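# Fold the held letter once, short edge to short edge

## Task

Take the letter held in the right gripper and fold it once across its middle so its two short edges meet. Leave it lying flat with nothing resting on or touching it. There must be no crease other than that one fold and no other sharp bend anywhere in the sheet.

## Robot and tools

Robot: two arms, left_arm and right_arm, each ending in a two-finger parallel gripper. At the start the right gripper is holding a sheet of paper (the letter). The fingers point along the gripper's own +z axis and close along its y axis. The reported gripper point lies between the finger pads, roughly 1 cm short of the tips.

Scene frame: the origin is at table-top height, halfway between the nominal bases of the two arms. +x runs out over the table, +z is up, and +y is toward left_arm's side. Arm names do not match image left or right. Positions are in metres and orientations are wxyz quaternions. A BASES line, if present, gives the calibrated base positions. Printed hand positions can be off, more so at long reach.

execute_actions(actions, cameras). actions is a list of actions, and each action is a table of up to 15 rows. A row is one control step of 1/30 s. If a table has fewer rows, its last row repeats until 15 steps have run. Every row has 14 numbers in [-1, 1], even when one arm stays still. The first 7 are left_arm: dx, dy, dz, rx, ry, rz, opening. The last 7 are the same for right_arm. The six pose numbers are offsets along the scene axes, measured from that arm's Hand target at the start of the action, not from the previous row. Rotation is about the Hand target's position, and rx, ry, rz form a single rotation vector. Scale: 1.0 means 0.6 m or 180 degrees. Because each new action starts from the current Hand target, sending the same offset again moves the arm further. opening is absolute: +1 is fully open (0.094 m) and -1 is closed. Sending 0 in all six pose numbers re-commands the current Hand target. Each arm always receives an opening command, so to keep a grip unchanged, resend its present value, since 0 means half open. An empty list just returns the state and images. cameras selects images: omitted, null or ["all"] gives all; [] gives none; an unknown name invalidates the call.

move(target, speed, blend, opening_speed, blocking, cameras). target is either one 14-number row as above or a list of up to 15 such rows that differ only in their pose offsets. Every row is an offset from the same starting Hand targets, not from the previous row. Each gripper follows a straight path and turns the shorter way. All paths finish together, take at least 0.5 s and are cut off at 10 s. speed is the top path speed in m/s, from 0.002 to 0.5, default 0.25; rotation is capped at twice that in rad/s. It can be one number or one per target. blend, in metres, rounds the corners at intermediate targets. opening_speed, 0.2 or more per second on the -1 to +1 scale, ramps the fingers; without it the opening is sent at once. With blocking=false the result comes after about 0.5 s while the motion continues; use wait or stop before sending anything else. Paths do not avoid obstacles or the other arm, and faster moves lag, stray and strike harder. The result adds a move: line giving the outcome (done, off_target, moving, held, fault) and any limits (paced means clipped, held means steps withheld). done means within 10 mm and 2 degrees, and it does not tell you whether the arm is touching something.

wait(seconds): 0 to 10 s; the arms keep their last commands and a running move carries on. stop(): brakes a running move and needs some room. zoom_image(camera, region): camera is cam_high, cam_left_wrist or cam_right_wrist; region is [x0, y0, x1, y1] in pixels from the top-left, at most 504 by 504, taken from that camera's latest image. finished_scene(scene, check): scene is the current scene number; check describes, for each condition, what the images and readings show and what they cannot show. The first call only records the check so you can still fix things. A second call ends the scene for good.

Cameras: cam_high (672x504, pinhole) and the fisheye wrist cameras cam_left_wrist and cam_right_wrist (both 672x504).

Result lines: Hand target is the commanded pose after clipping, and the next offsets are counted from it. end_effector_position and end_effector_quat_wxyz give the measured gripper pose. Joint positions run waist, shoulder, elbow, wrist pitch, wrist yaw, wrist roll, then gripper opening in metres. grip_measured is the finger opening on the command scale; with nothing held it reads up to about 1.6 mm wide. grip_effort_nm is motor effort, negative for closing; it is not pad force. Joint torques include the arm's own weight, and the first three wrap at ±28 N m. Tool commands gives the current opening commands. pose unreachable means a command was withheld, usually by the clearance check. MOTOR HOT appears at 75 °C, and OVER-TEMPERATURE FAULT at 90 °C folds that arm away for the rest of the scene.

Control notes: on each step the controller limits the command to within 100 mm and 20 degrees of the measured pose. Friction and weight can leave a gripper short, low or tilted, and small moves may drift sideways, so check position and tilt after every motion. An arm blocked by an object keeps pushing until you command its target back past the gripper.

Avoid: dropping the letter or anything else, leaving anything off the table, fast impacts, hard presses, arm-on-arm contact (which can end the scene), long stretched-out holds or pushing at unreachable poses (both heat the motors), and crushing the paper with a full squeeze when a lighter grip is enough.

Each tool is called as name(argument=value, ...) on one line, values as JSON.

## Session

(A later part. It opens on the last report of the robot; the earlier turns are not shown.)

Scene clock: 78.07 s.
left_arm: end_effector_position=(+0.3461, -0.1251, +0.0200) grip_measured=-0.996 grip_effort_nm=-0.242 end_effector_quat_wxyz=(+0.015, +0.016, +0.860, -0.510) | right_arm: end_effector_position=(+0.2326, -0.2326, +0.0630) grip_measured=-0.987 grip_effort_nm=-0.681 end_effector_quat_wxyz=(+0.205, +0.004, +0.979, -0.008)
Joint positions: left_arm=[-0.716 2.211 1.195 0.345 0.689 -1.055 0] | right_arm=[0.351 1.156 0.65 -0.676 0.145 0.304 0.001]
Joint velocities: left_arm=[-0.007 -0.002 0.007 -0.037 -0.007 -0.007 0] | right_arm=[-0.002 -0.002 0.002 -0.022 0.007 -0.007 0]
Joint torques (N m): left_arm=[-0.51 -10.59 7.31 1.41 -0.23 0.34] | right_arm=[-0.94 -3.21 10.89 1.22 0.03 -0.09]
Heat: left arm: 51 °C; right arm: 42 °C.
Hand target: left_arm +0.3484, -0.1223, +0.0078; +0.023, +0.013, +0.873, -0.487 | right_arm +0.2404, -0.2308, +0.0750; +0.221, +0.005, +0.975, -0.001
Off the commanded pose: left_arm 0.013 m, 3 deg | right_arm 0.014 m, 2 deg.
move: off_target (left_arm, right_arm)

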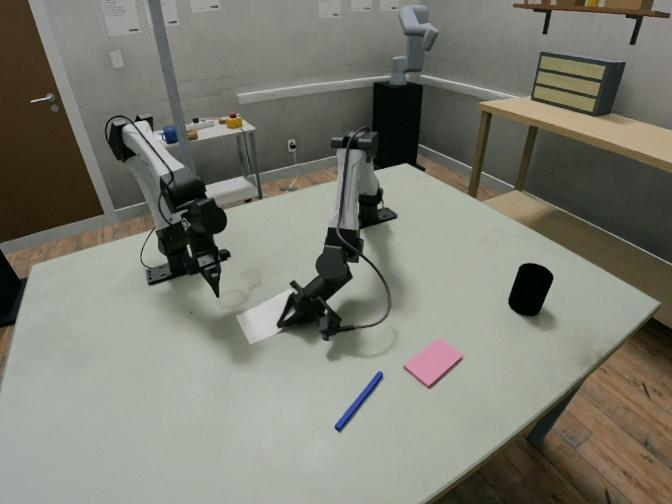

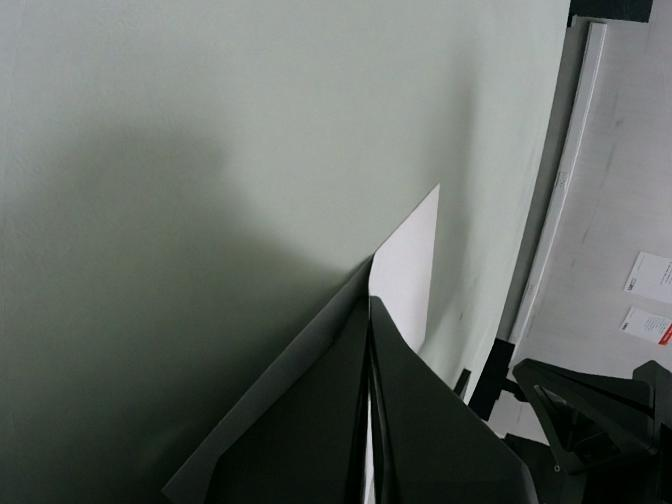

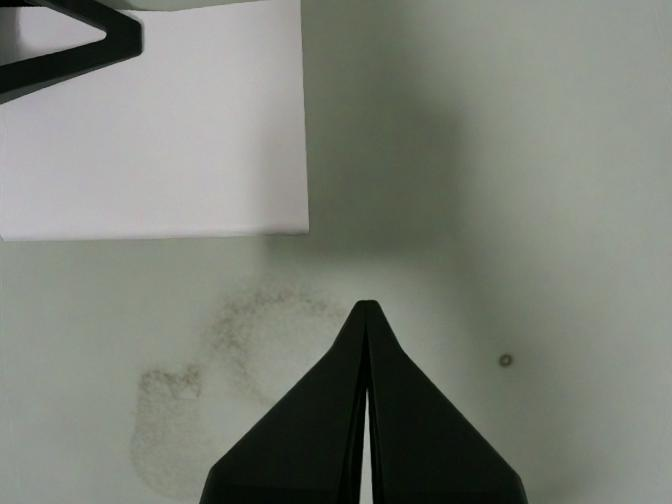

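execute_actions(actions=[])

Scene clock: 78.67 s.
left_arm: end_effector_position=(+0.3460, -0.1251, +0.0200) grip_measured=-0.996 grip_effort_nm=-0.242 end_effector_quat_wxyz=(+0.015, +0.016, +0.860, -0.509) | right_arm: end_effector_position=(+0.2326, -0.2326, +0.0630) grip_measured=-0.987 grip_effort_nm=-0.696 end_effector_quat_wxyz=(+0.205, +0.004, +0.979, -0.008)
Joint positions: left_arm=[-0.716 2.211 1.195 0.344 0.689 -1.055 0] | right_arm=[0.351 1.156 0.65 -0.676 0.145 0.304 0.001]
Joint velocities: left_arm=[-0.012 -0.002 0.002 0.037 -0.066 0.022 0] | right_arm=[0.002 0.022 -0.007 -0.037 0.022 -0.066 0.001]
Joint torques (N m): left_arm=[-0.57 -10.59 7.35 1.4 -0.23 0.34] | right_arm=[-1.01 -3.17 10.78 1.23 0.06 -0.13]
Heat: left arm: 51 °C; right arm: 42 °C.
Hand target: left_arm +0.3483, -0.1223, +0.0078; +0.023, +0.013, +0.873, -0.487 | right_arm +0.2405, -0.2308, +0.0750; +0.221, +0.005, +0.975, -0.001
Tool commands: left_gripper/opening=-1.0 right_gripper/opening=-1.0
Off the commanded pose: left_arm 0.013 m, 3 deg | right_arm 0.014 m, 2 deg.

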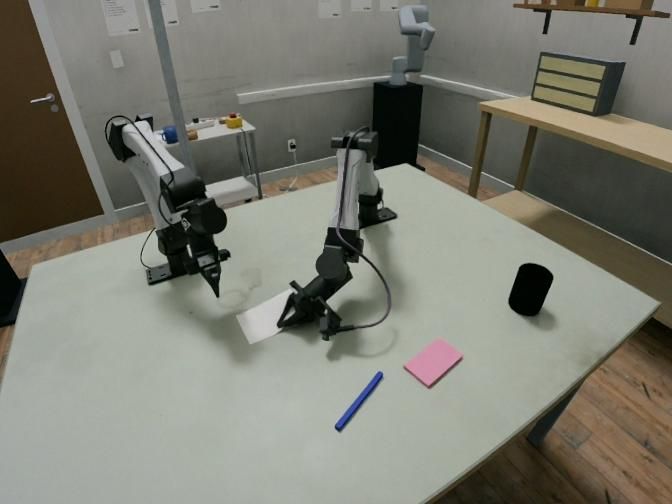

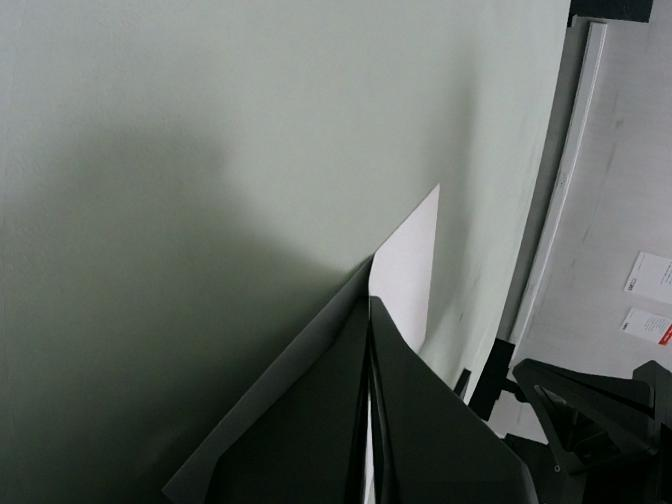

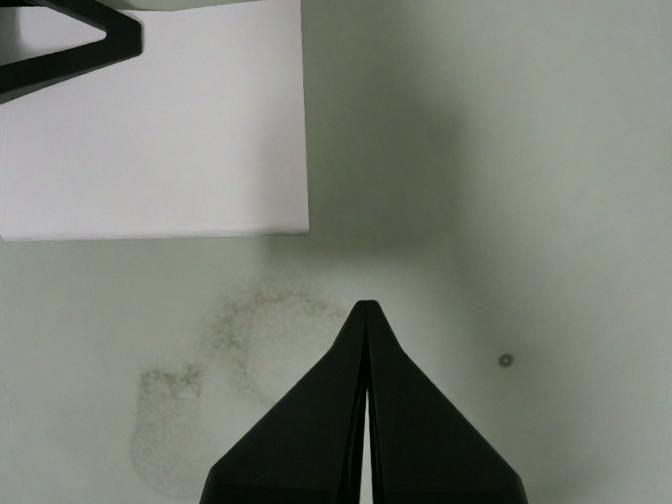

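move(target=[[0,0,0,0,0,0,-1,0.0225,0.1847,0.0,0,0,0,-1],[0,0,0,0,0,0,-1,0.0225,0.1847,-0.075,0,0,0,-1]], speed=0.1)

Scene clock: 81.43 s.
left_arm: end_effector_position=(+0.3461, -0.1251, +0.0200) grip_measured=-0.996 grip_effort_nm=-0.242 end_effector_quat_wxyz=(+0.015, +0.016, +0.860, -0.509) | right_arm: end_effector_position=(+0.2524, -0.1205, +0.0325) grip_measured=-0.987 grip_effort_nm=-0.686 end_effector_quat_wxyz=(+0.219, +0.003, +0.976, -0.001)
Joint positions: left_arm=[-0.716 2.211 1.195 0.344 0.688 -1.054 0] | right_arm=[0.75 1.525 0.791 -0.498 0.29 0.681 0.001]
Joint velocities: left_arm=[0.012 0.002 -0.017 0.022 0.007 -0.037 0] | right_arm=[-0.007 -0.007 -0.002 0.007 0.007 0.007 0]
Joint torques (N m): left_arm=[-0.59 -10.61 7.42 1.39 -0.23 0.34] | right_arm=[-0.03 -4.22 6.16 1.32 0.23 -0.07]
Heat: left arm: 51 °C; right arm: 42 °C.
Hand target: left_arm +0.3485, -0.1223, +0.0078; +0.023, +0.013, +0.873, -0.487 | right_arm +0.2525, -0.1209, +0.0291; +0.221, +0.005, +0.975, -0.003
Off the commanded pose: left_arm 0.013 m, 3 deg | right_arm 0.003 m, 0 deg.
move: off_target (left_arm)

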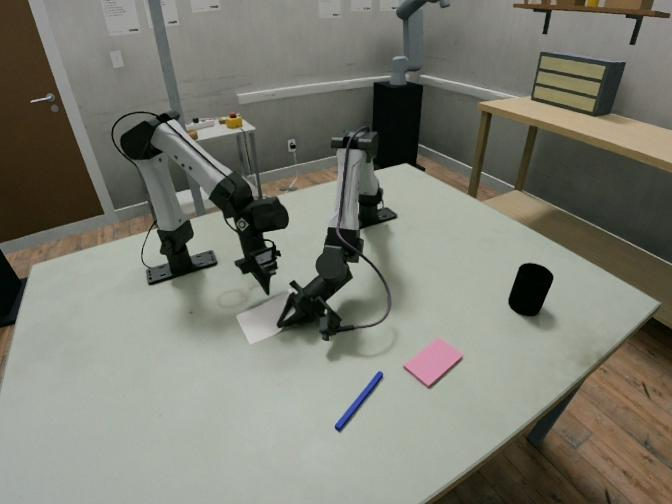

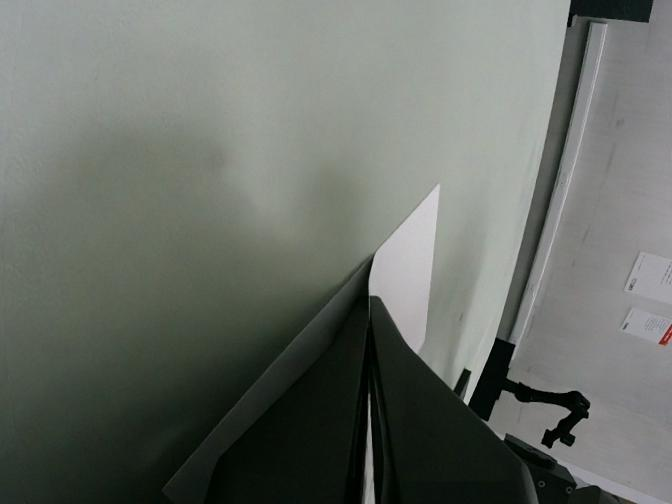

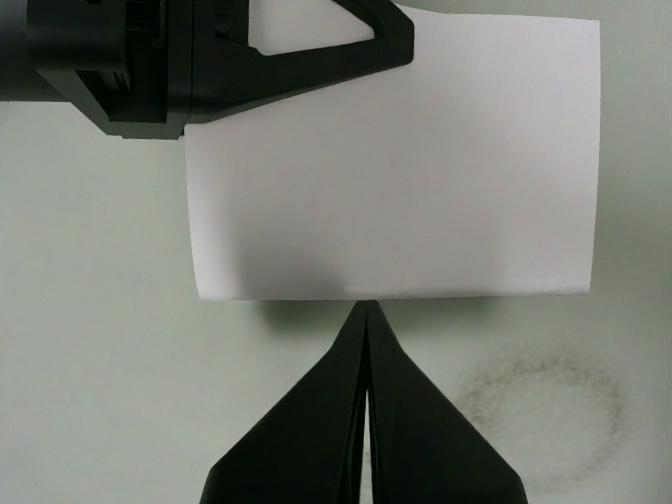

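move(target=[0,0,0,0,0,0,-1,0.003,0,-0.055,0,0,0,-1], speed=0.04)

zoom_image(camera="cam_right_wrist", region=[150, 150, 650, 400])

Scene clock: 82.97 s.
left_arm: end_effector_position=(+0.3461, -0.1251, +0.0200) grip_measured=-0.996 grip_effort_nm=-0.242 end_effector_quat_wxyz=(+0.015, +0.016, +0.860, -0.509) | right_arm: end_effector_position=(+0.2586, -0.1182, +0.0087) grip_measured=-0.987 grip_effort_nm=-0.686 end_effector_quat_wxyz=(+0.233, +0.006, +0.973, +0.002)
Joint positions: left_arm=[-0.716 2.211 1.195 0.344 0.688 -1.054 0] | right_arm=[0.75 1.591 0.732 -0.348 0.304 0.681 0.001]
Joint velocities: left_arm=[-0.012 -0.002 -0.017 0.007 0.007 -0.037 -0.001] | right_arm=[-0.007 -0.002 -0.007 -0.022 0.022 -0.051 0]
Joint torques (N m): left_arm=[-0.58 -10.58 7.36 1.39 -0.24 0.34] | right_arm=[-0.47 -3 4.62 1.45 0.13 -0.13]
Heat: left arm: 51 °C; right arm: 42 °C.
Hand target: left_arm +0.3484, -0.1223, +0.0079; +0.023, +0.013, +0.873, -0.487 | right_arm +0.2540, -0.1214, -0.0038; +0.221, +0.005, +0.975, -0.003
Off the commanded pose: left_arm 0.013 m, 3 deg | right_arm 0.014 m, 1 deg.
move: off_target (left_arm, right_arm)

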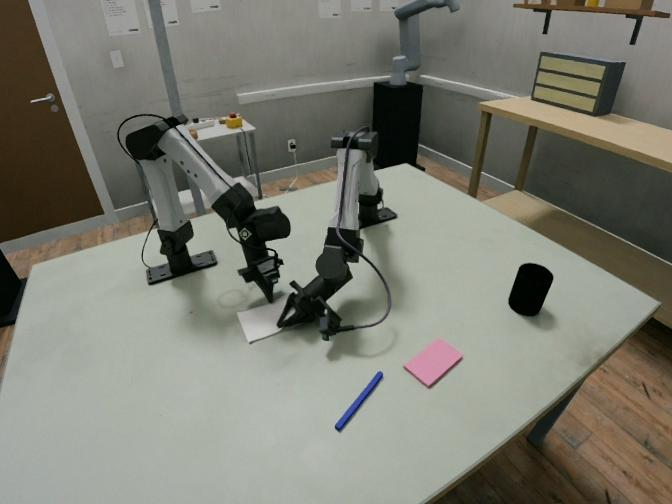

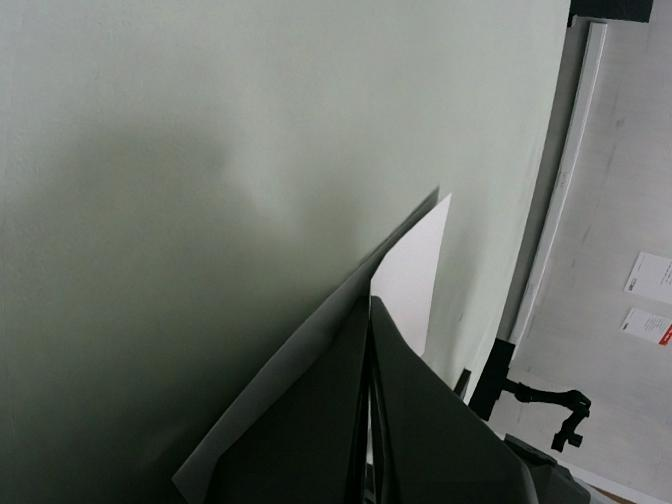

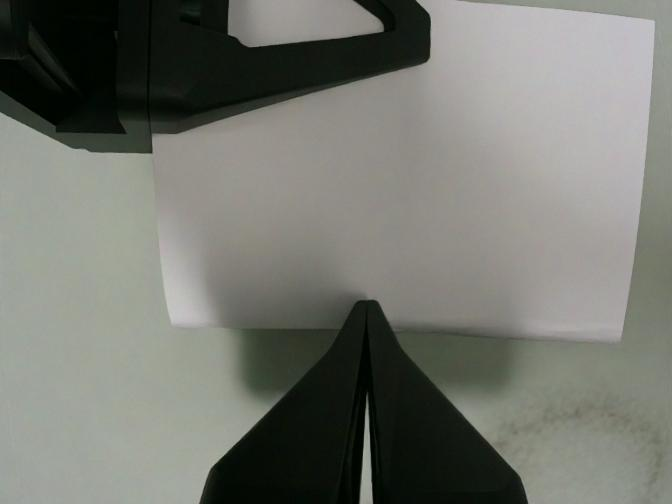

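Scaled by 1.008 from the camera's 672x504 image, which has a finer 960x720 frame.

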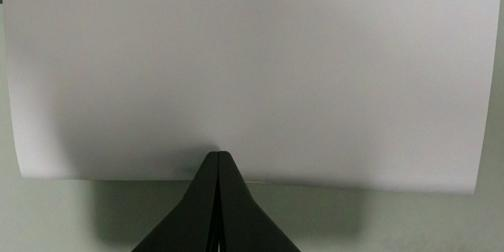

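move(target=[0,0,0,0,0,0,-1,-0.02,0,-0.01,0,0,0,-1], speed=0.04)

zoom_image(camera="cam_right_wrist", region=[150, 150, 650, 400])

Scene clock: 84.03 s.
left_arm: end_effector_position=(+0.3461, -0.1251, +0.0200) grip_measured=-0.996 grip_effort_nm=-0.237 end_effector_quat_wxyz=(+0.015, +0.016, +0.860, -0.509) | right_arm: end_effector_position=(+0.2575, -0.1180, +0.0081) grip_measured=-0.987 grip_effort_nm=-0.686 end_effector_quat_wxyz=(+0.252, +0.012, +0.968, -0.001)
Joint positions: left_arm=[-0.716 2.211 1.195 0.344 0.688 -1.054 0] | right_arm=[0.774 1.582 0.701 -0.306 0.344 0.705 0.001]
Joint velocities: left_arm=[0.007 -0.042 -0.002 0.037 0.007 0.066 0] | right_arm=[-0.007 -0.002 0.002 -0.022 0.051 0.022 -0.001]
Joint torques (N m): left_arm=[-0.59 -10.56 7.38 1.4 -0.23 0.33] | right_arm=[0.14 -3.6 3.52 1.23 -0.17 -0.03]
Heat: left arm: 52 °C; right arm: 42 °C.
Hand target: left_arm +0.3484, -0.1223, +0.0079; +0.023, +0.013, +0.873, -0.487 | right_arm +0.2421, -0.1216, -0.0097; +0.221, +0.005, +0.975, -0.003
Off the commanded pose: left_arm 0.013 m, 3 deg | right_arm 0.024 m, 4 deg.
move: off_target (left_arm, right_arm)

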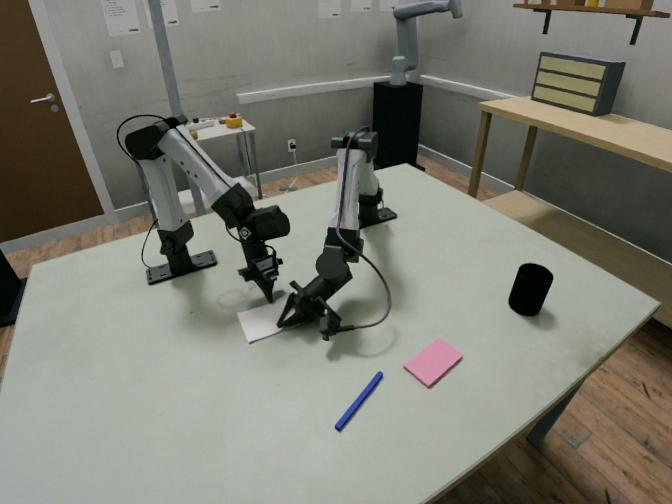

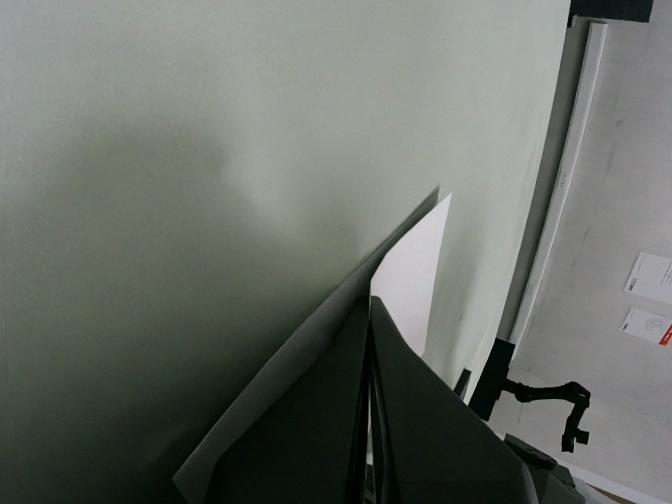

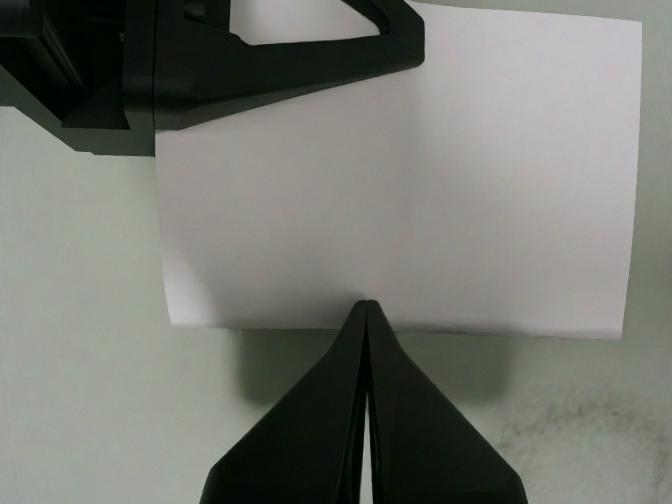

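Scaled by 1.008 from the camera's 672x504 image, which has a finer 960x720 frame.

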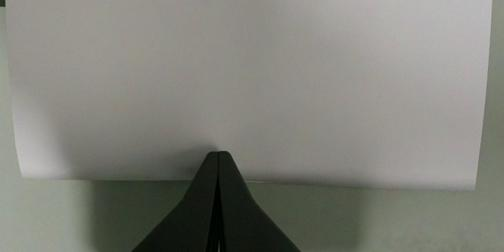

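move(target=[0,0,0,0,0,0,-1,0.013,0,0.08,0,0,0,-1], speed=0.08)

zoom_image(camera="cam_right_wrist", region=[150, 150, 650, 400])

Scene clock: 88.53 s.
left_arm: end_effector_position=(+0.3461, -0.1251, +0.0200) grip_measured=-0.996 grip_effort_nm=-0.232 end_effector_quat_wxyz=(+0.015, +0.016, +0.860, -0.509) | right_arm: end_effector_position=(+0.2421, -0.1263, +0.0248) grip_measured=-0.987 grip_effort_nm=-0.691 end_effector_quat_wxyz=(+0.208, +0.002, +0.978, -0.017)
Joint positions: left_arm=[-0.716 2.211 1.195 0.344 0.688 -1.054 0] | right_arm=[0.766 1.527 0.77 -0.518 0.304 0.698 0.001]
Joint velocities: left_arm=[-0.007 -0.002 0.007 0.051 -0.051 -0.022 0.001] | right_arm=[-0.002 0.012 -0.002 -0.066 -0.081 -0.066 0]
Joint torques (N m): left_arm=[-0.57 -10.59 7.39 1.4 -0.23 0.33] | right_arm=[-0.91 -6.39 9.72 0.97 0.13 -0.16]
Heat: left arm: 52 °C; right arm: 42 °C.
Hand target: left_arm +0.3484, -0.1223, +0.0079; +0.023, +0.013, +0.873, -0.487 | right_arm +0.2501, -0.1208, +0.0381; +0.221, +0.005, +0.975, -0.003
Off the commanded pose: left_arm 0.013 m, 3 deg | right_arm 0.016 m, 2 deg.
move: off_target (left_arm, right_arm)

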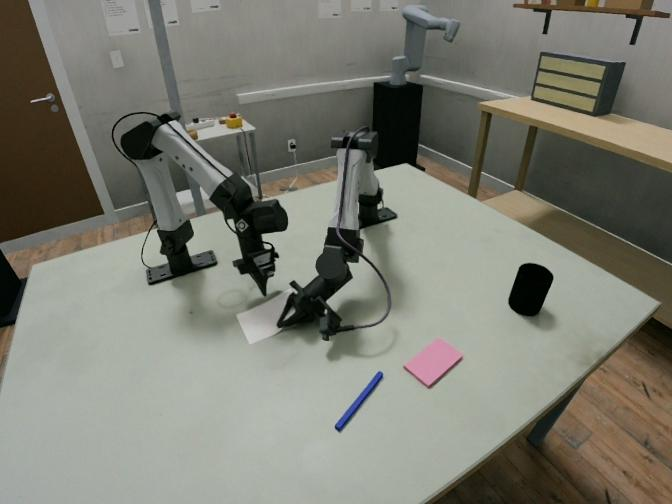

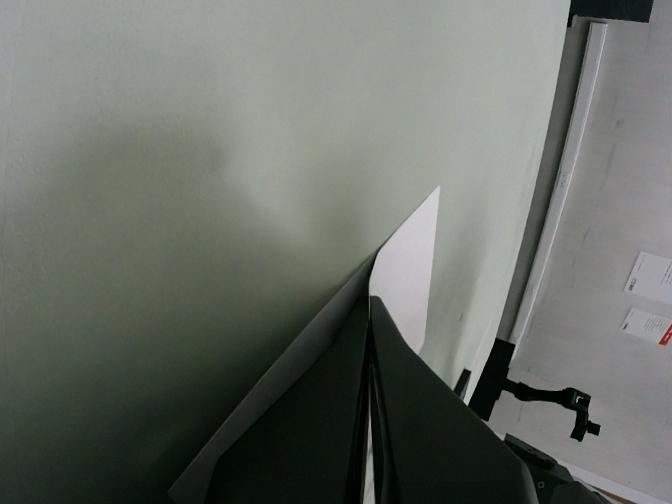

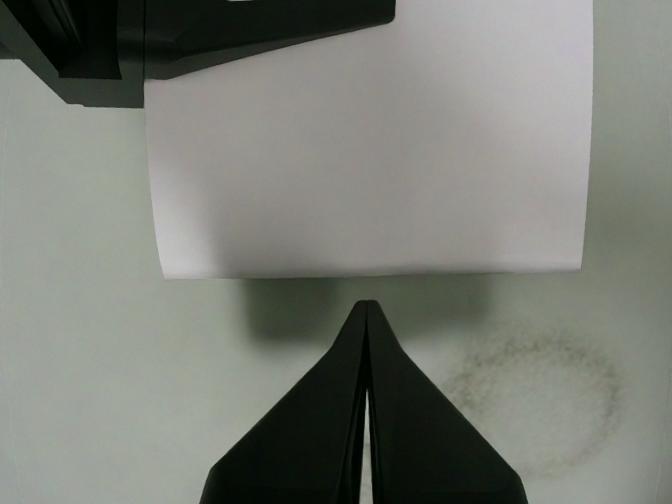

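Scaled by 1.008 from the camera's 672x504 image, which has a finer 960x720 frame.

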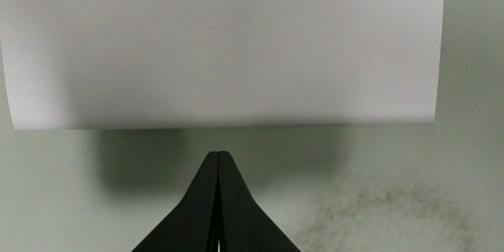

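move(target=[[0,0,0,0,0,0,-1,-0.006,0,-0.02,0,0,0,-1],[0,0,0,0,0,0,-1,-0.008,0,-0.097,0,0,0,-1]], speed=0.05)

zoom_image(camera="cam_right_wrist", region=[150, 150, 650, 400])

Scene clock: 90.60 s.
left_arm: end_effector_position=(+0.3488, -0.1251, +0.0200) grip_measured=-0.996 grip_effort_nm=-0.242 end_effector_quat_wxyz=(+0.021, +0.014, +0.861, -0.507) | right_arm: end_effector_position=(+0.2627, -0.1163, +0.0079) grip_measured=-0.987 grip_effort_nm=-0.686 end_effector_quat_wxyz=(+0.264, +0.015, +0.964, +0.006)
Joint positions: left_arm=[-0.716 2.211 1.198 0.344 0.675 -1.053 0] | right_arm=[0.769 1.586 0.689 -0.259 0.349 0.701 0.001]
Joint velocities: left_arm=[-0.002 -0.002 0.002 0.022 0.007 -0.007 -0.001] | right_arm=[0.002 0.007 -0.002 0.022 0.007 0.022 -0.001]
Joint torques (N m): left_arm=[-0.55 -10.58 7.23 1.39 -0.11 0.32] | right_arm=[-0.47 -1.44 3.14 1.28 -0.21 -0.05]
Heat: left arm: 52 °C; right arm: 42 °C.
Hand target: left_arm +0.3484, -0.1223, +0.0078; +0.023, +0.013, +0.873, -0.487 | right_arm +0.2449, -0.1218, -0.0200; +0.221, +0.005, +0.975, -0.003
Off the commanded pose: left_arm 0.012 m, 3 deg | right_arm 0.033 m, 5 deg.
move: off_target (left_arm, right_arm)

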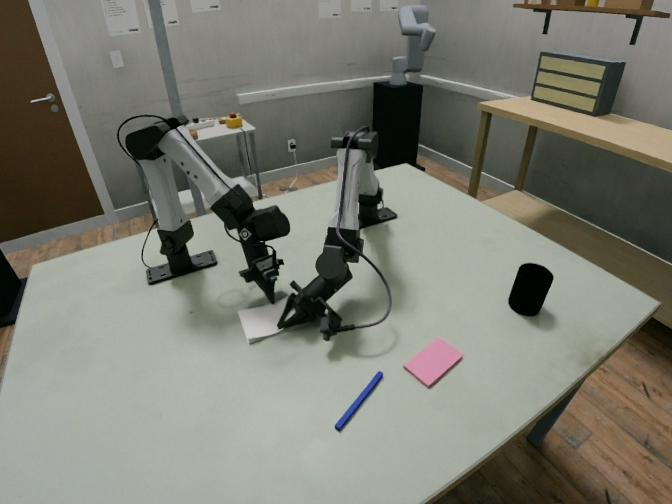

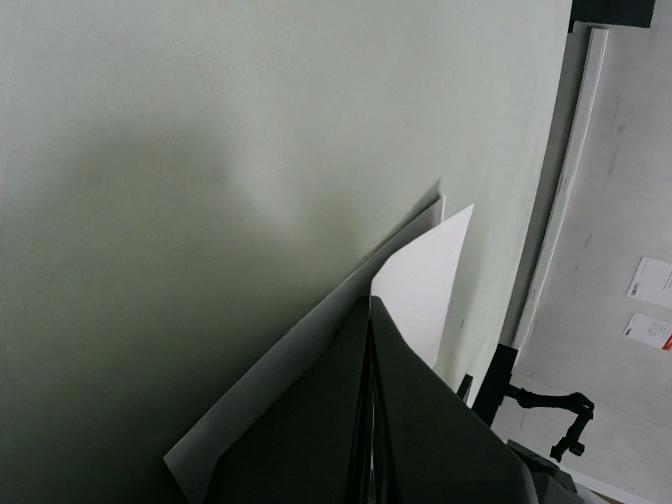

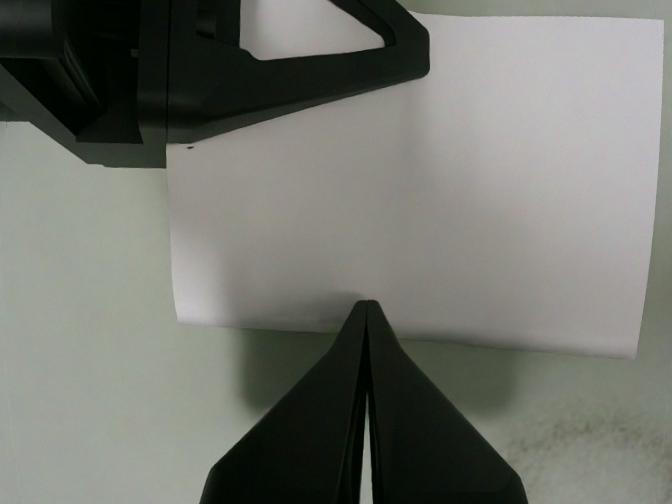

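Scaled by 1.008 from the camera's 672x504 image, which has a finer 960x720 frame.

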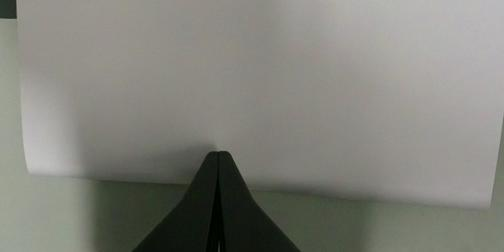

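move(target=[[0,0,0,0,0,0,-1,0.01,0,0.12,0,0,0,-1],[0,0,0,0,0,0,-1,0.0152,-0.0803,0.1333,0.0741,0.1283,-0.3275,-1]], speed=0.15)

zoom_image(camera="cam_right_wrist", region=[100, 50, 600, 450])

Scene clock: 96.33 s.
left_arm: end_effector_position=(+0.3487, -0.1251, +0.0201) grip_measured=-0.996 grip_effort_nm=-0.232 end_effector_quat_wxyz=(+0.022, +0.015, +0.861, -0.507) | right_arm: end_effector_position=(+0.2487, -0.1705, +0.0554) grip_measured=-0.987 grip_effort_nm=-0.691 end_effector_quat_wxyz=(-0.002, +0.499, +0.866, -0.010)
Joint positions: left_arm=[-0.716 2.211 1.198 0.344 0.675 -1.051 0] | right_arm=[0.457 1.683 1.143 -1.049 0.009 1.477 0.001]
Joint velocities: left_arm=[-0.007 0.012 0.007 -0.022 -0.095 0.081 0] | right_arm=[0.002 -0.012 -0.007 0.007 0.007 0.007 0.001]
Joint torques (N m): left_arm=[-0.58 -10.61 7.2 1.39 -0.12 0.3] | right_arm=[-0.95 -4.94 10.06 0.23 -0.03 -0.04]
Heat: left arm: 53 °C; right arm: 42 °C.
Hand target: left_arm +0.3484, -0.1223, +0.0078; +0.023, +0.013, +0.873, -0.487 | right_arm +0.2552, -0.1684, +0.0598; -0.001, +0.505, +0.863, -0.005
Off the commanded pose: left_arm 0.013 m, 3 deg | right_arm 0.007 m, 1 deg.
move: off_target (left_arm)

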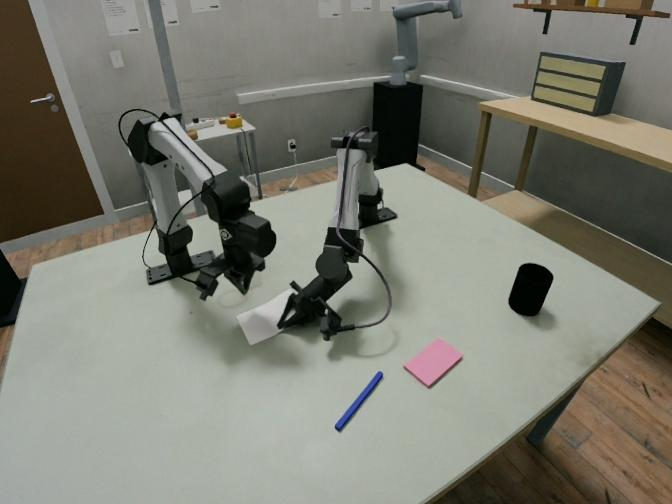

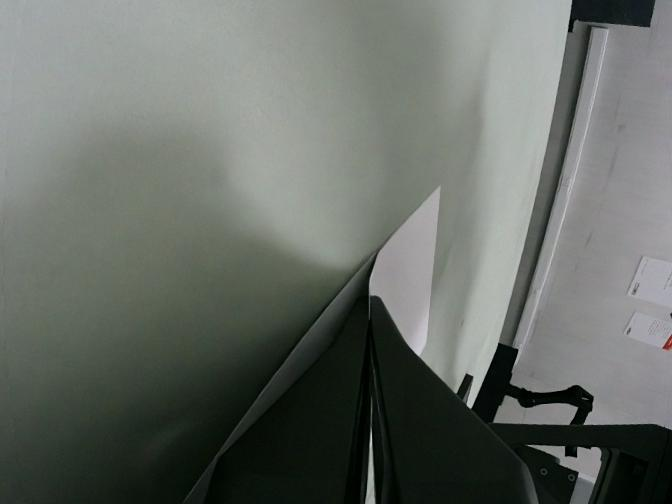

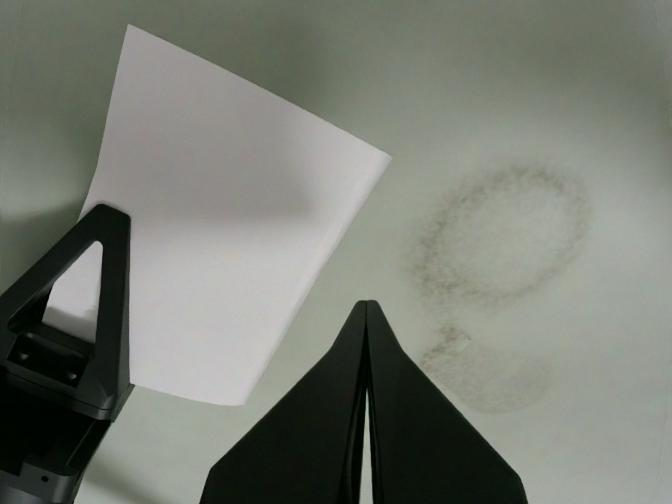

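Scaled by 1.008 from the camera's 672x504 image, which has a finer 960x720 frame.

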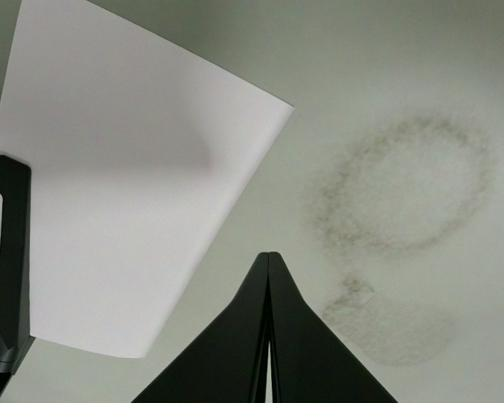

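move(target=[0,0,0,0,0,0,-1,0.014,0,-0.068,0,0,0,-1], speed=0.08, cameras=["cam_right_wrist"])

zoom_image(camera="cam_right_wrist", region=[100, 50, 600, 450])

Scene clock: 99.17 s.
left_arm: end_effector_position=(+0.3487, -0.1251, +0.0201) grip_measured=-0.996 grip_effort_nm=-0.242 end_effector_quat_wxyz=(+0.022, +0.015, +0.861, -0.507) | right_arm: end_effector_position=(+0.2635, -0.1663, +0.0238) grip_measured=-0.987 grip_effort_nm=-0.696 end_effector_quat_wxyz=(+0.002, +0.503, +0.864, -0.004)
Joint positions: left_arm=[-0.716 2.211 1.198 0.344 0.675 -1.051 0] | right_arm=[0.448 1.768 1.108 -0.914 0.008 1.476 0.001]
Joint velocities: left_arm=[-0.017 -0.012 -0.012 0.022 -0.081 0.007 0.001] | right_arm=[-0.012 -0.012 -0.002 0.007 0.007 0.007 0]
Joint torques (N m): left_arm=[-0.53 -10.55 7.23 1.39 -0.11 0.3] | right_arm=[-1.09 -5.78 5.78 0.48 0.04 -0.11]
Heat: left arm: 53 °C; right arm: 42 °C.
Hand target: left_arm +0.3484, -0.1223, +0.0078; +0.023, +0.013, +0.873, -0.487 | right_arm +0.2632, -0.1686, +0.0190; -0.001, +0.505, +0.863, -0.005
Off the commanded pose: left_arm 0.013 m, 3 deg | right_arm 0.005 m, 0 deg.
move: off_target (left_arm)
Images, in order (width x height): cam_right_wrist 672x504.

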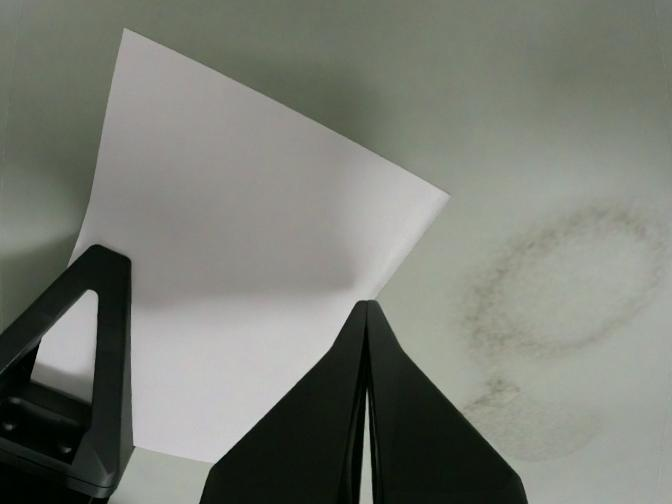

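Scaled by 1.008 from the camera's 672x504 image, which has a finer 960x720 frame.

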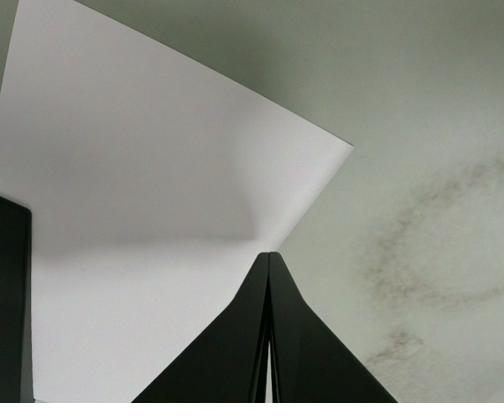

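move(target=[[0,0,0,0,0,0,-1,-0.005,0,-0.01,0,0,0,-1],[0,0,0,0,0,0,-1,-0.006,0,-0.06,0,0,0,-1]], speed=0.04)

zoom_image(camera="cam_right_wrist", region=[100, 50, 600, 450])

Scene clock: 100.50 s.
left_arm: end_effector_position=(+0.3487, -0.1251, +0.0201) grip_measured=-0.996 grip_effort_nm=-0.232 end_effector_quat_wxyz=(+0.022, +0.015, +0.861, -0.507) | right_arm: end_effector_position=(+0.2590, -0.1682, +0.0056) grip_measured=-0.987 grip_effort_nm=-0.686 end_effector_quat_wxyz=(+0.000, +0.503, +0.864, -0.006)
Joint positions: left_arm=[-0.716 2.211 1.198 0.344 0.675 -1.051 0] | right_arm=[0.448 1.787 1.051 -0.844 0.007 1.476 0.001]
Joint velocities: left_arm=[0.012 0.007 0.027 -0.051 0.051 0.022 0] | right_arm=[-0.022 -0.007 -0.012 0.022 0.007 -0.007 0]
Joint torques (N m): left_arm=[-0.57 -10.56 7.23 1.4 -0.12 0.3] | right_arm=[-0.58 -2.95 1.81 1.23 0.04 -0.07]
Heat: left arm: 53 °C; right arm: 42 °C.
Hand target: left_arm +0.3484, -0.1223, +0.0078; +0.023, +0.013, +0.873, -0.487 | right_arm +0.2594, -0.1688, -0.0167; -0.001, +0.505, +0.863, -0.005
Off the commanded pose: left_arm 0.013 m, 3 deg | right_arm 0.023 m, 0 deg.
move: off_target (left_arm, right_arm)

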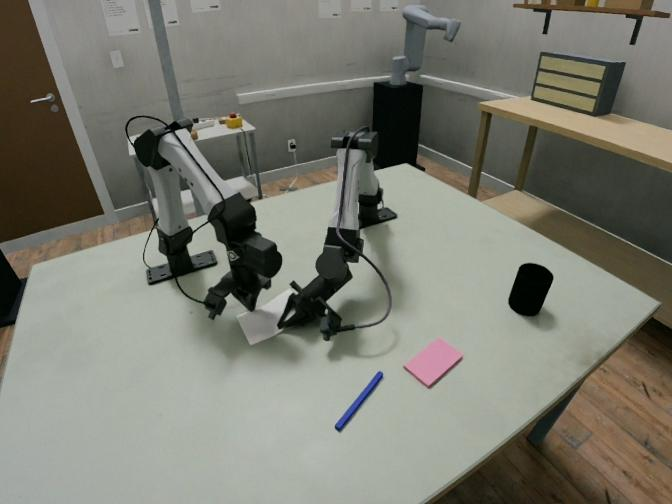

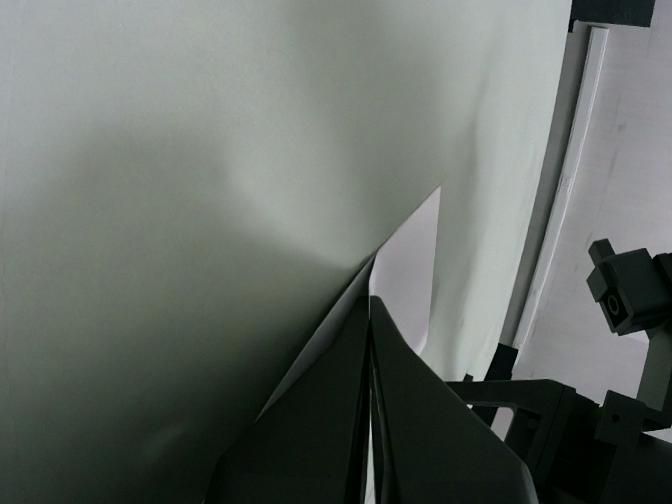

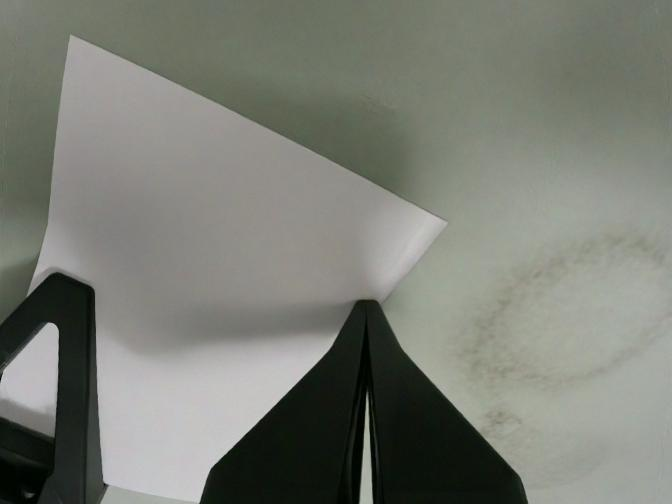

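Scaled by 1.008 from the camera's 672x504 image, which has a finer 960x720 frame.

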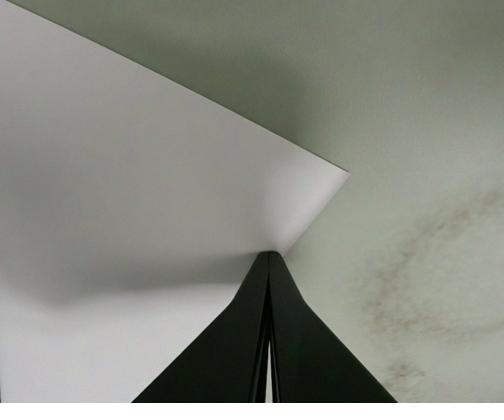

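move(target=[0,0,0,0,0,0,-1,-0.002,0,-0.03,0,0,0,-1], speed=0.05, cameras=["cam_left_wrist", "cam_right_wrist"])

move(target=[0,0,0,0,0,0,-1,0.002,0,0.1,0,0,0,-1], speed=0.06, cameras=["cam_left_wrist", "cam_right_wrist"])

zoom_image(camera="cam_right_wrist", region=[100, 50, 600, 450])

Scene clock: 101.40 s.
left_arm: end_effector_position=(+0.3487, -0.1251, +0.0201) grip_measured=-0.996 grip_effort_nm=-0.242 end_effector_quat_wxyz=(+0.022, +0.015, +0.861, -0.507) | right_arm: end_effector_position=(+0.2580, -0.1687, +0.0037) grip_measured=-0.987 grip_effort_nm=-0.686 end_effector_quat_wxyz=(+0.004, +0.503, +0.864, +0.000)
Joint positions: left_arm=[-0.716 2.211 1.198 0.344 0.675 -1.051 0] | right_arm=[0.448 1.775 1.028 -0.819 0.007 1.476 0.001]
Joint velocities: left_arm=[-0.002 -0.007 -0.012 -0.066 -0.037 -0.066 0] | right_arm=[-0.012 -0.007 -0.022 0.051 0.066 0.022 -0.001]
Joint torques (N m): left_arm=[-0.57 -10.56 7.21 1.4 -0.12 0.3] | right_arm=[-0.73 0.08 0.14 1.63 -0.01 -0.11]
Heat: left arm: 53 °C; right arm: 42 °C.
Hand target: left_arm +0.3484, -0.1223, +0.0078; +0.023, +0.013, +0.873, -0.487 | right_arm +0.2580, -0.1690, -0.0347; -0.001, +0.505, +0.863, -0.005
Off the commanded pose: left_arm 0.013 m, 3 deg | right_arm 0.038 m, 1 deg.
move: off_target (left_arm, right_arm)
Images, in order (width x height): cam_left_wrist 672x504, cam_right_wrist 672x504.

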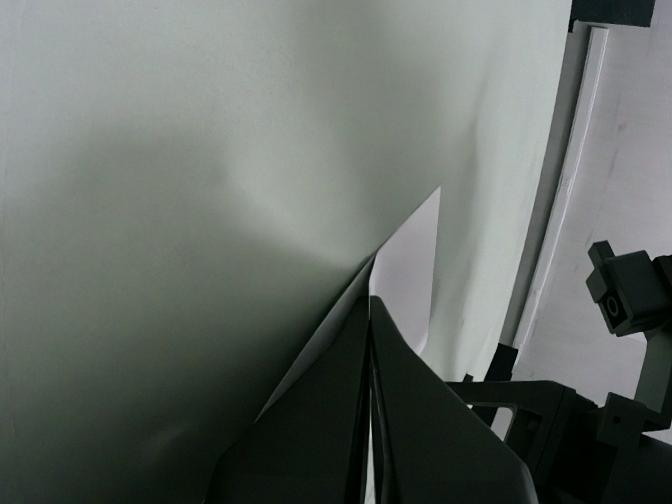

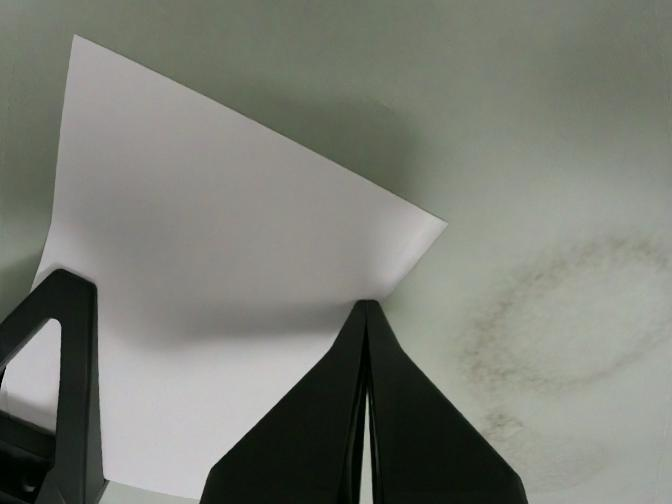

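Scene clock: 102.97 s.
left_arm: end_effector_position=(+0.3487, -0.1251, +0.0201) grip_measured=-0.996 grip_effort_nm=-0.237 end_effector_quat_wxyz=(+0.022, +0.015, +0.861, -0.507) | right_arm: end_effector_position=(+0.2517, -0.1715, +0.0155) grip_measured=-0.987 grip_effort_nm=-0.686 end_effector_quat_wxyz=(-0.008, +0.503, +0.864, -0.018)
Joint positions: left_arm=[-0.716 2.211 1.198 0.344 0.675 -1.051 0] | right_arm=[0.448 1.767 1.07 -0.913 0.007 1.476 0.001]
Joint velocities: left_arm=[0.002 -0.022 -0.007 -0.007 0.022 -0.022 0] | right_arm=[-0.012 0.002 -0.017 -0.081 0.022 0.022 -0.001]
Joint torques (N m): left_arm=[-0.58 -10.56 7.2 1.4 -0.11 0.3] | right_arm=[-0.85 -7.17 9.14 0.16 0.03 -0.11]
Heat: left arm: 53 °C; right arm: 42 °C.
Hand target: left_arm +0.3484, -0.1223, +0.0078; +0.023, +0.013, +0.873, -0.487 | right_arm +0.2598, -0.1685, +0.0252; -0.001, +0.505, +0.863, -0.005
Off the commanded pose: left_arm 0.013 m, 3 deg | right_arm 0.013 m, 2 deg.
move: off_target (left_arm, right_arm)
Images, in order (width x height): cam_left_wrist 672x504, cam_right_wrist 672x504.

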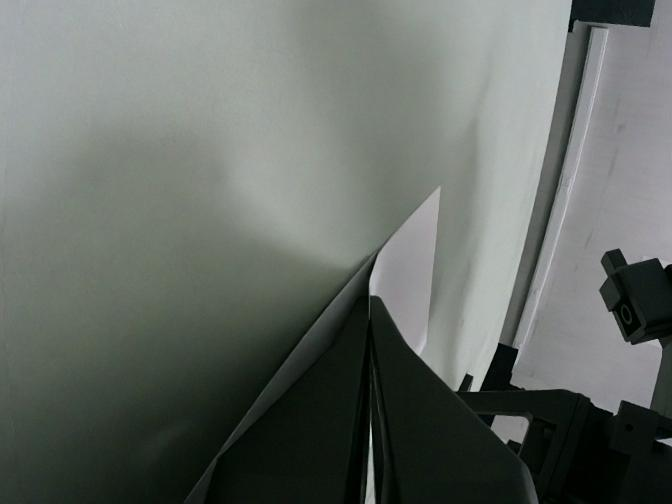

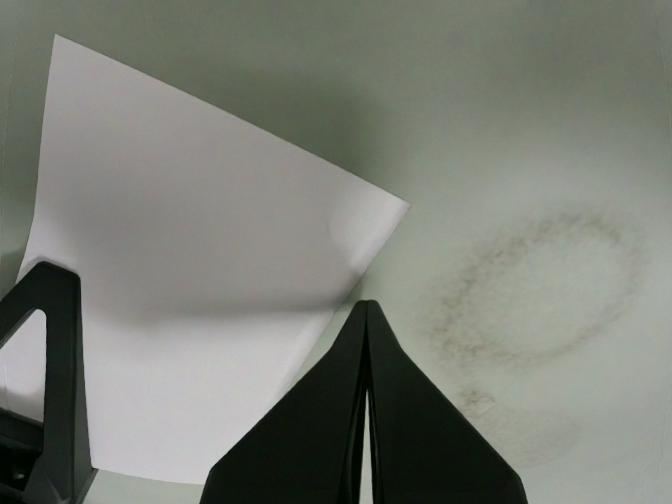

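Scaled by 1.008 from the camera's 672x504 image, which has a finer 960x720 frame.

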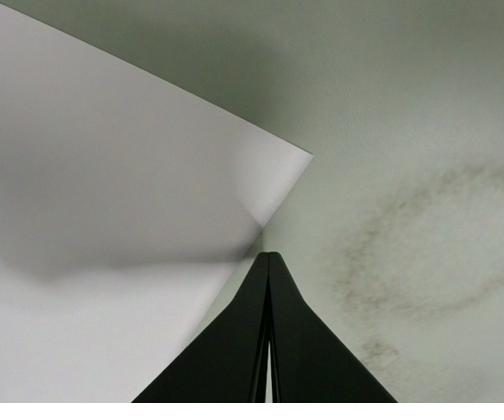

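move(target=[0,0,0,0,0,0,-1,-0.07,0,0.12,0,0,0,-1], speed=0.1, cameras=["cam_right_wrist"])

zoom_image(camera="cam_right_wrist", region=[150, 50, 500, 350])

Scene clock: 104.63 s.
left_arm: end_effector_position=(+0.3487, -0.1251, +0.0201) grip_measured=-0.996 grip_effort_nm=-0.247 end_effector_quat_wxyz=(+0.022, +0.015, +0.861, -0.507) | right_arm: end_effector_position=(+0.2137, -0.1736, +0.0852) grip_measured=-0.987 grip_effort_nm=-0.696 end_effector_quat_wxyz=(-0.010, +0.505, +0.863, -0.022)
Joint positions: left_arm=[-0.716 2.211 1.198 0.344 0.675 -1.051 0] | right_arm=[0.502 1.559 1.133 -1.192 0.007 1.535 0.001]
Joint velocities: left_arm=[0.002 -0.012 -0.007 0.007 -0.125 0.022 0] | right_arm=[0.007 0.022 -0.002 -0.051 -0.007 -0.037 0]
Joint torques (N m): left_arm=[-0.54 -10.56 7.25 1.39 -0.13 0.31] | right_arm=[0.09 -6.57 9.96 0.16 0.02 0]
Heat: left arm: 53 °C; right arm: 43 °C.
Hand target: left_arm +0.3484, -0.1223, +0.0078; +0.023, +0.013, +0.873, -0.487 | right_arm +0.2183, -0.1686, +0.0970; -0.001, +0.505, +0.863, -0.005
Off the commanded pose: left_arm 0.013 m, 3 deg | right_arm 0.014 m, 2 deg.
move: off_target (left_arm, right_arm)
Images, in order (width x height): cam_right_wrist 672x504.

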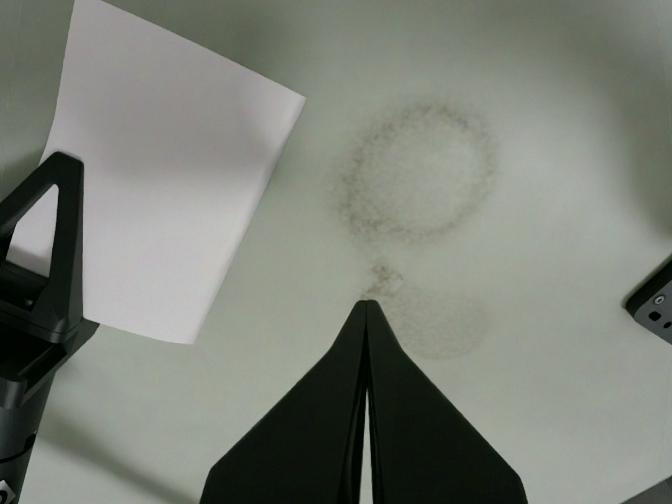

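Scaled by 1.440 from the camera's 672x504 image, which has a finer 960x720 frame.

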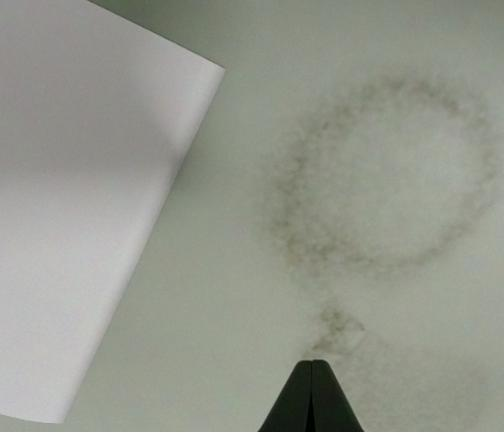

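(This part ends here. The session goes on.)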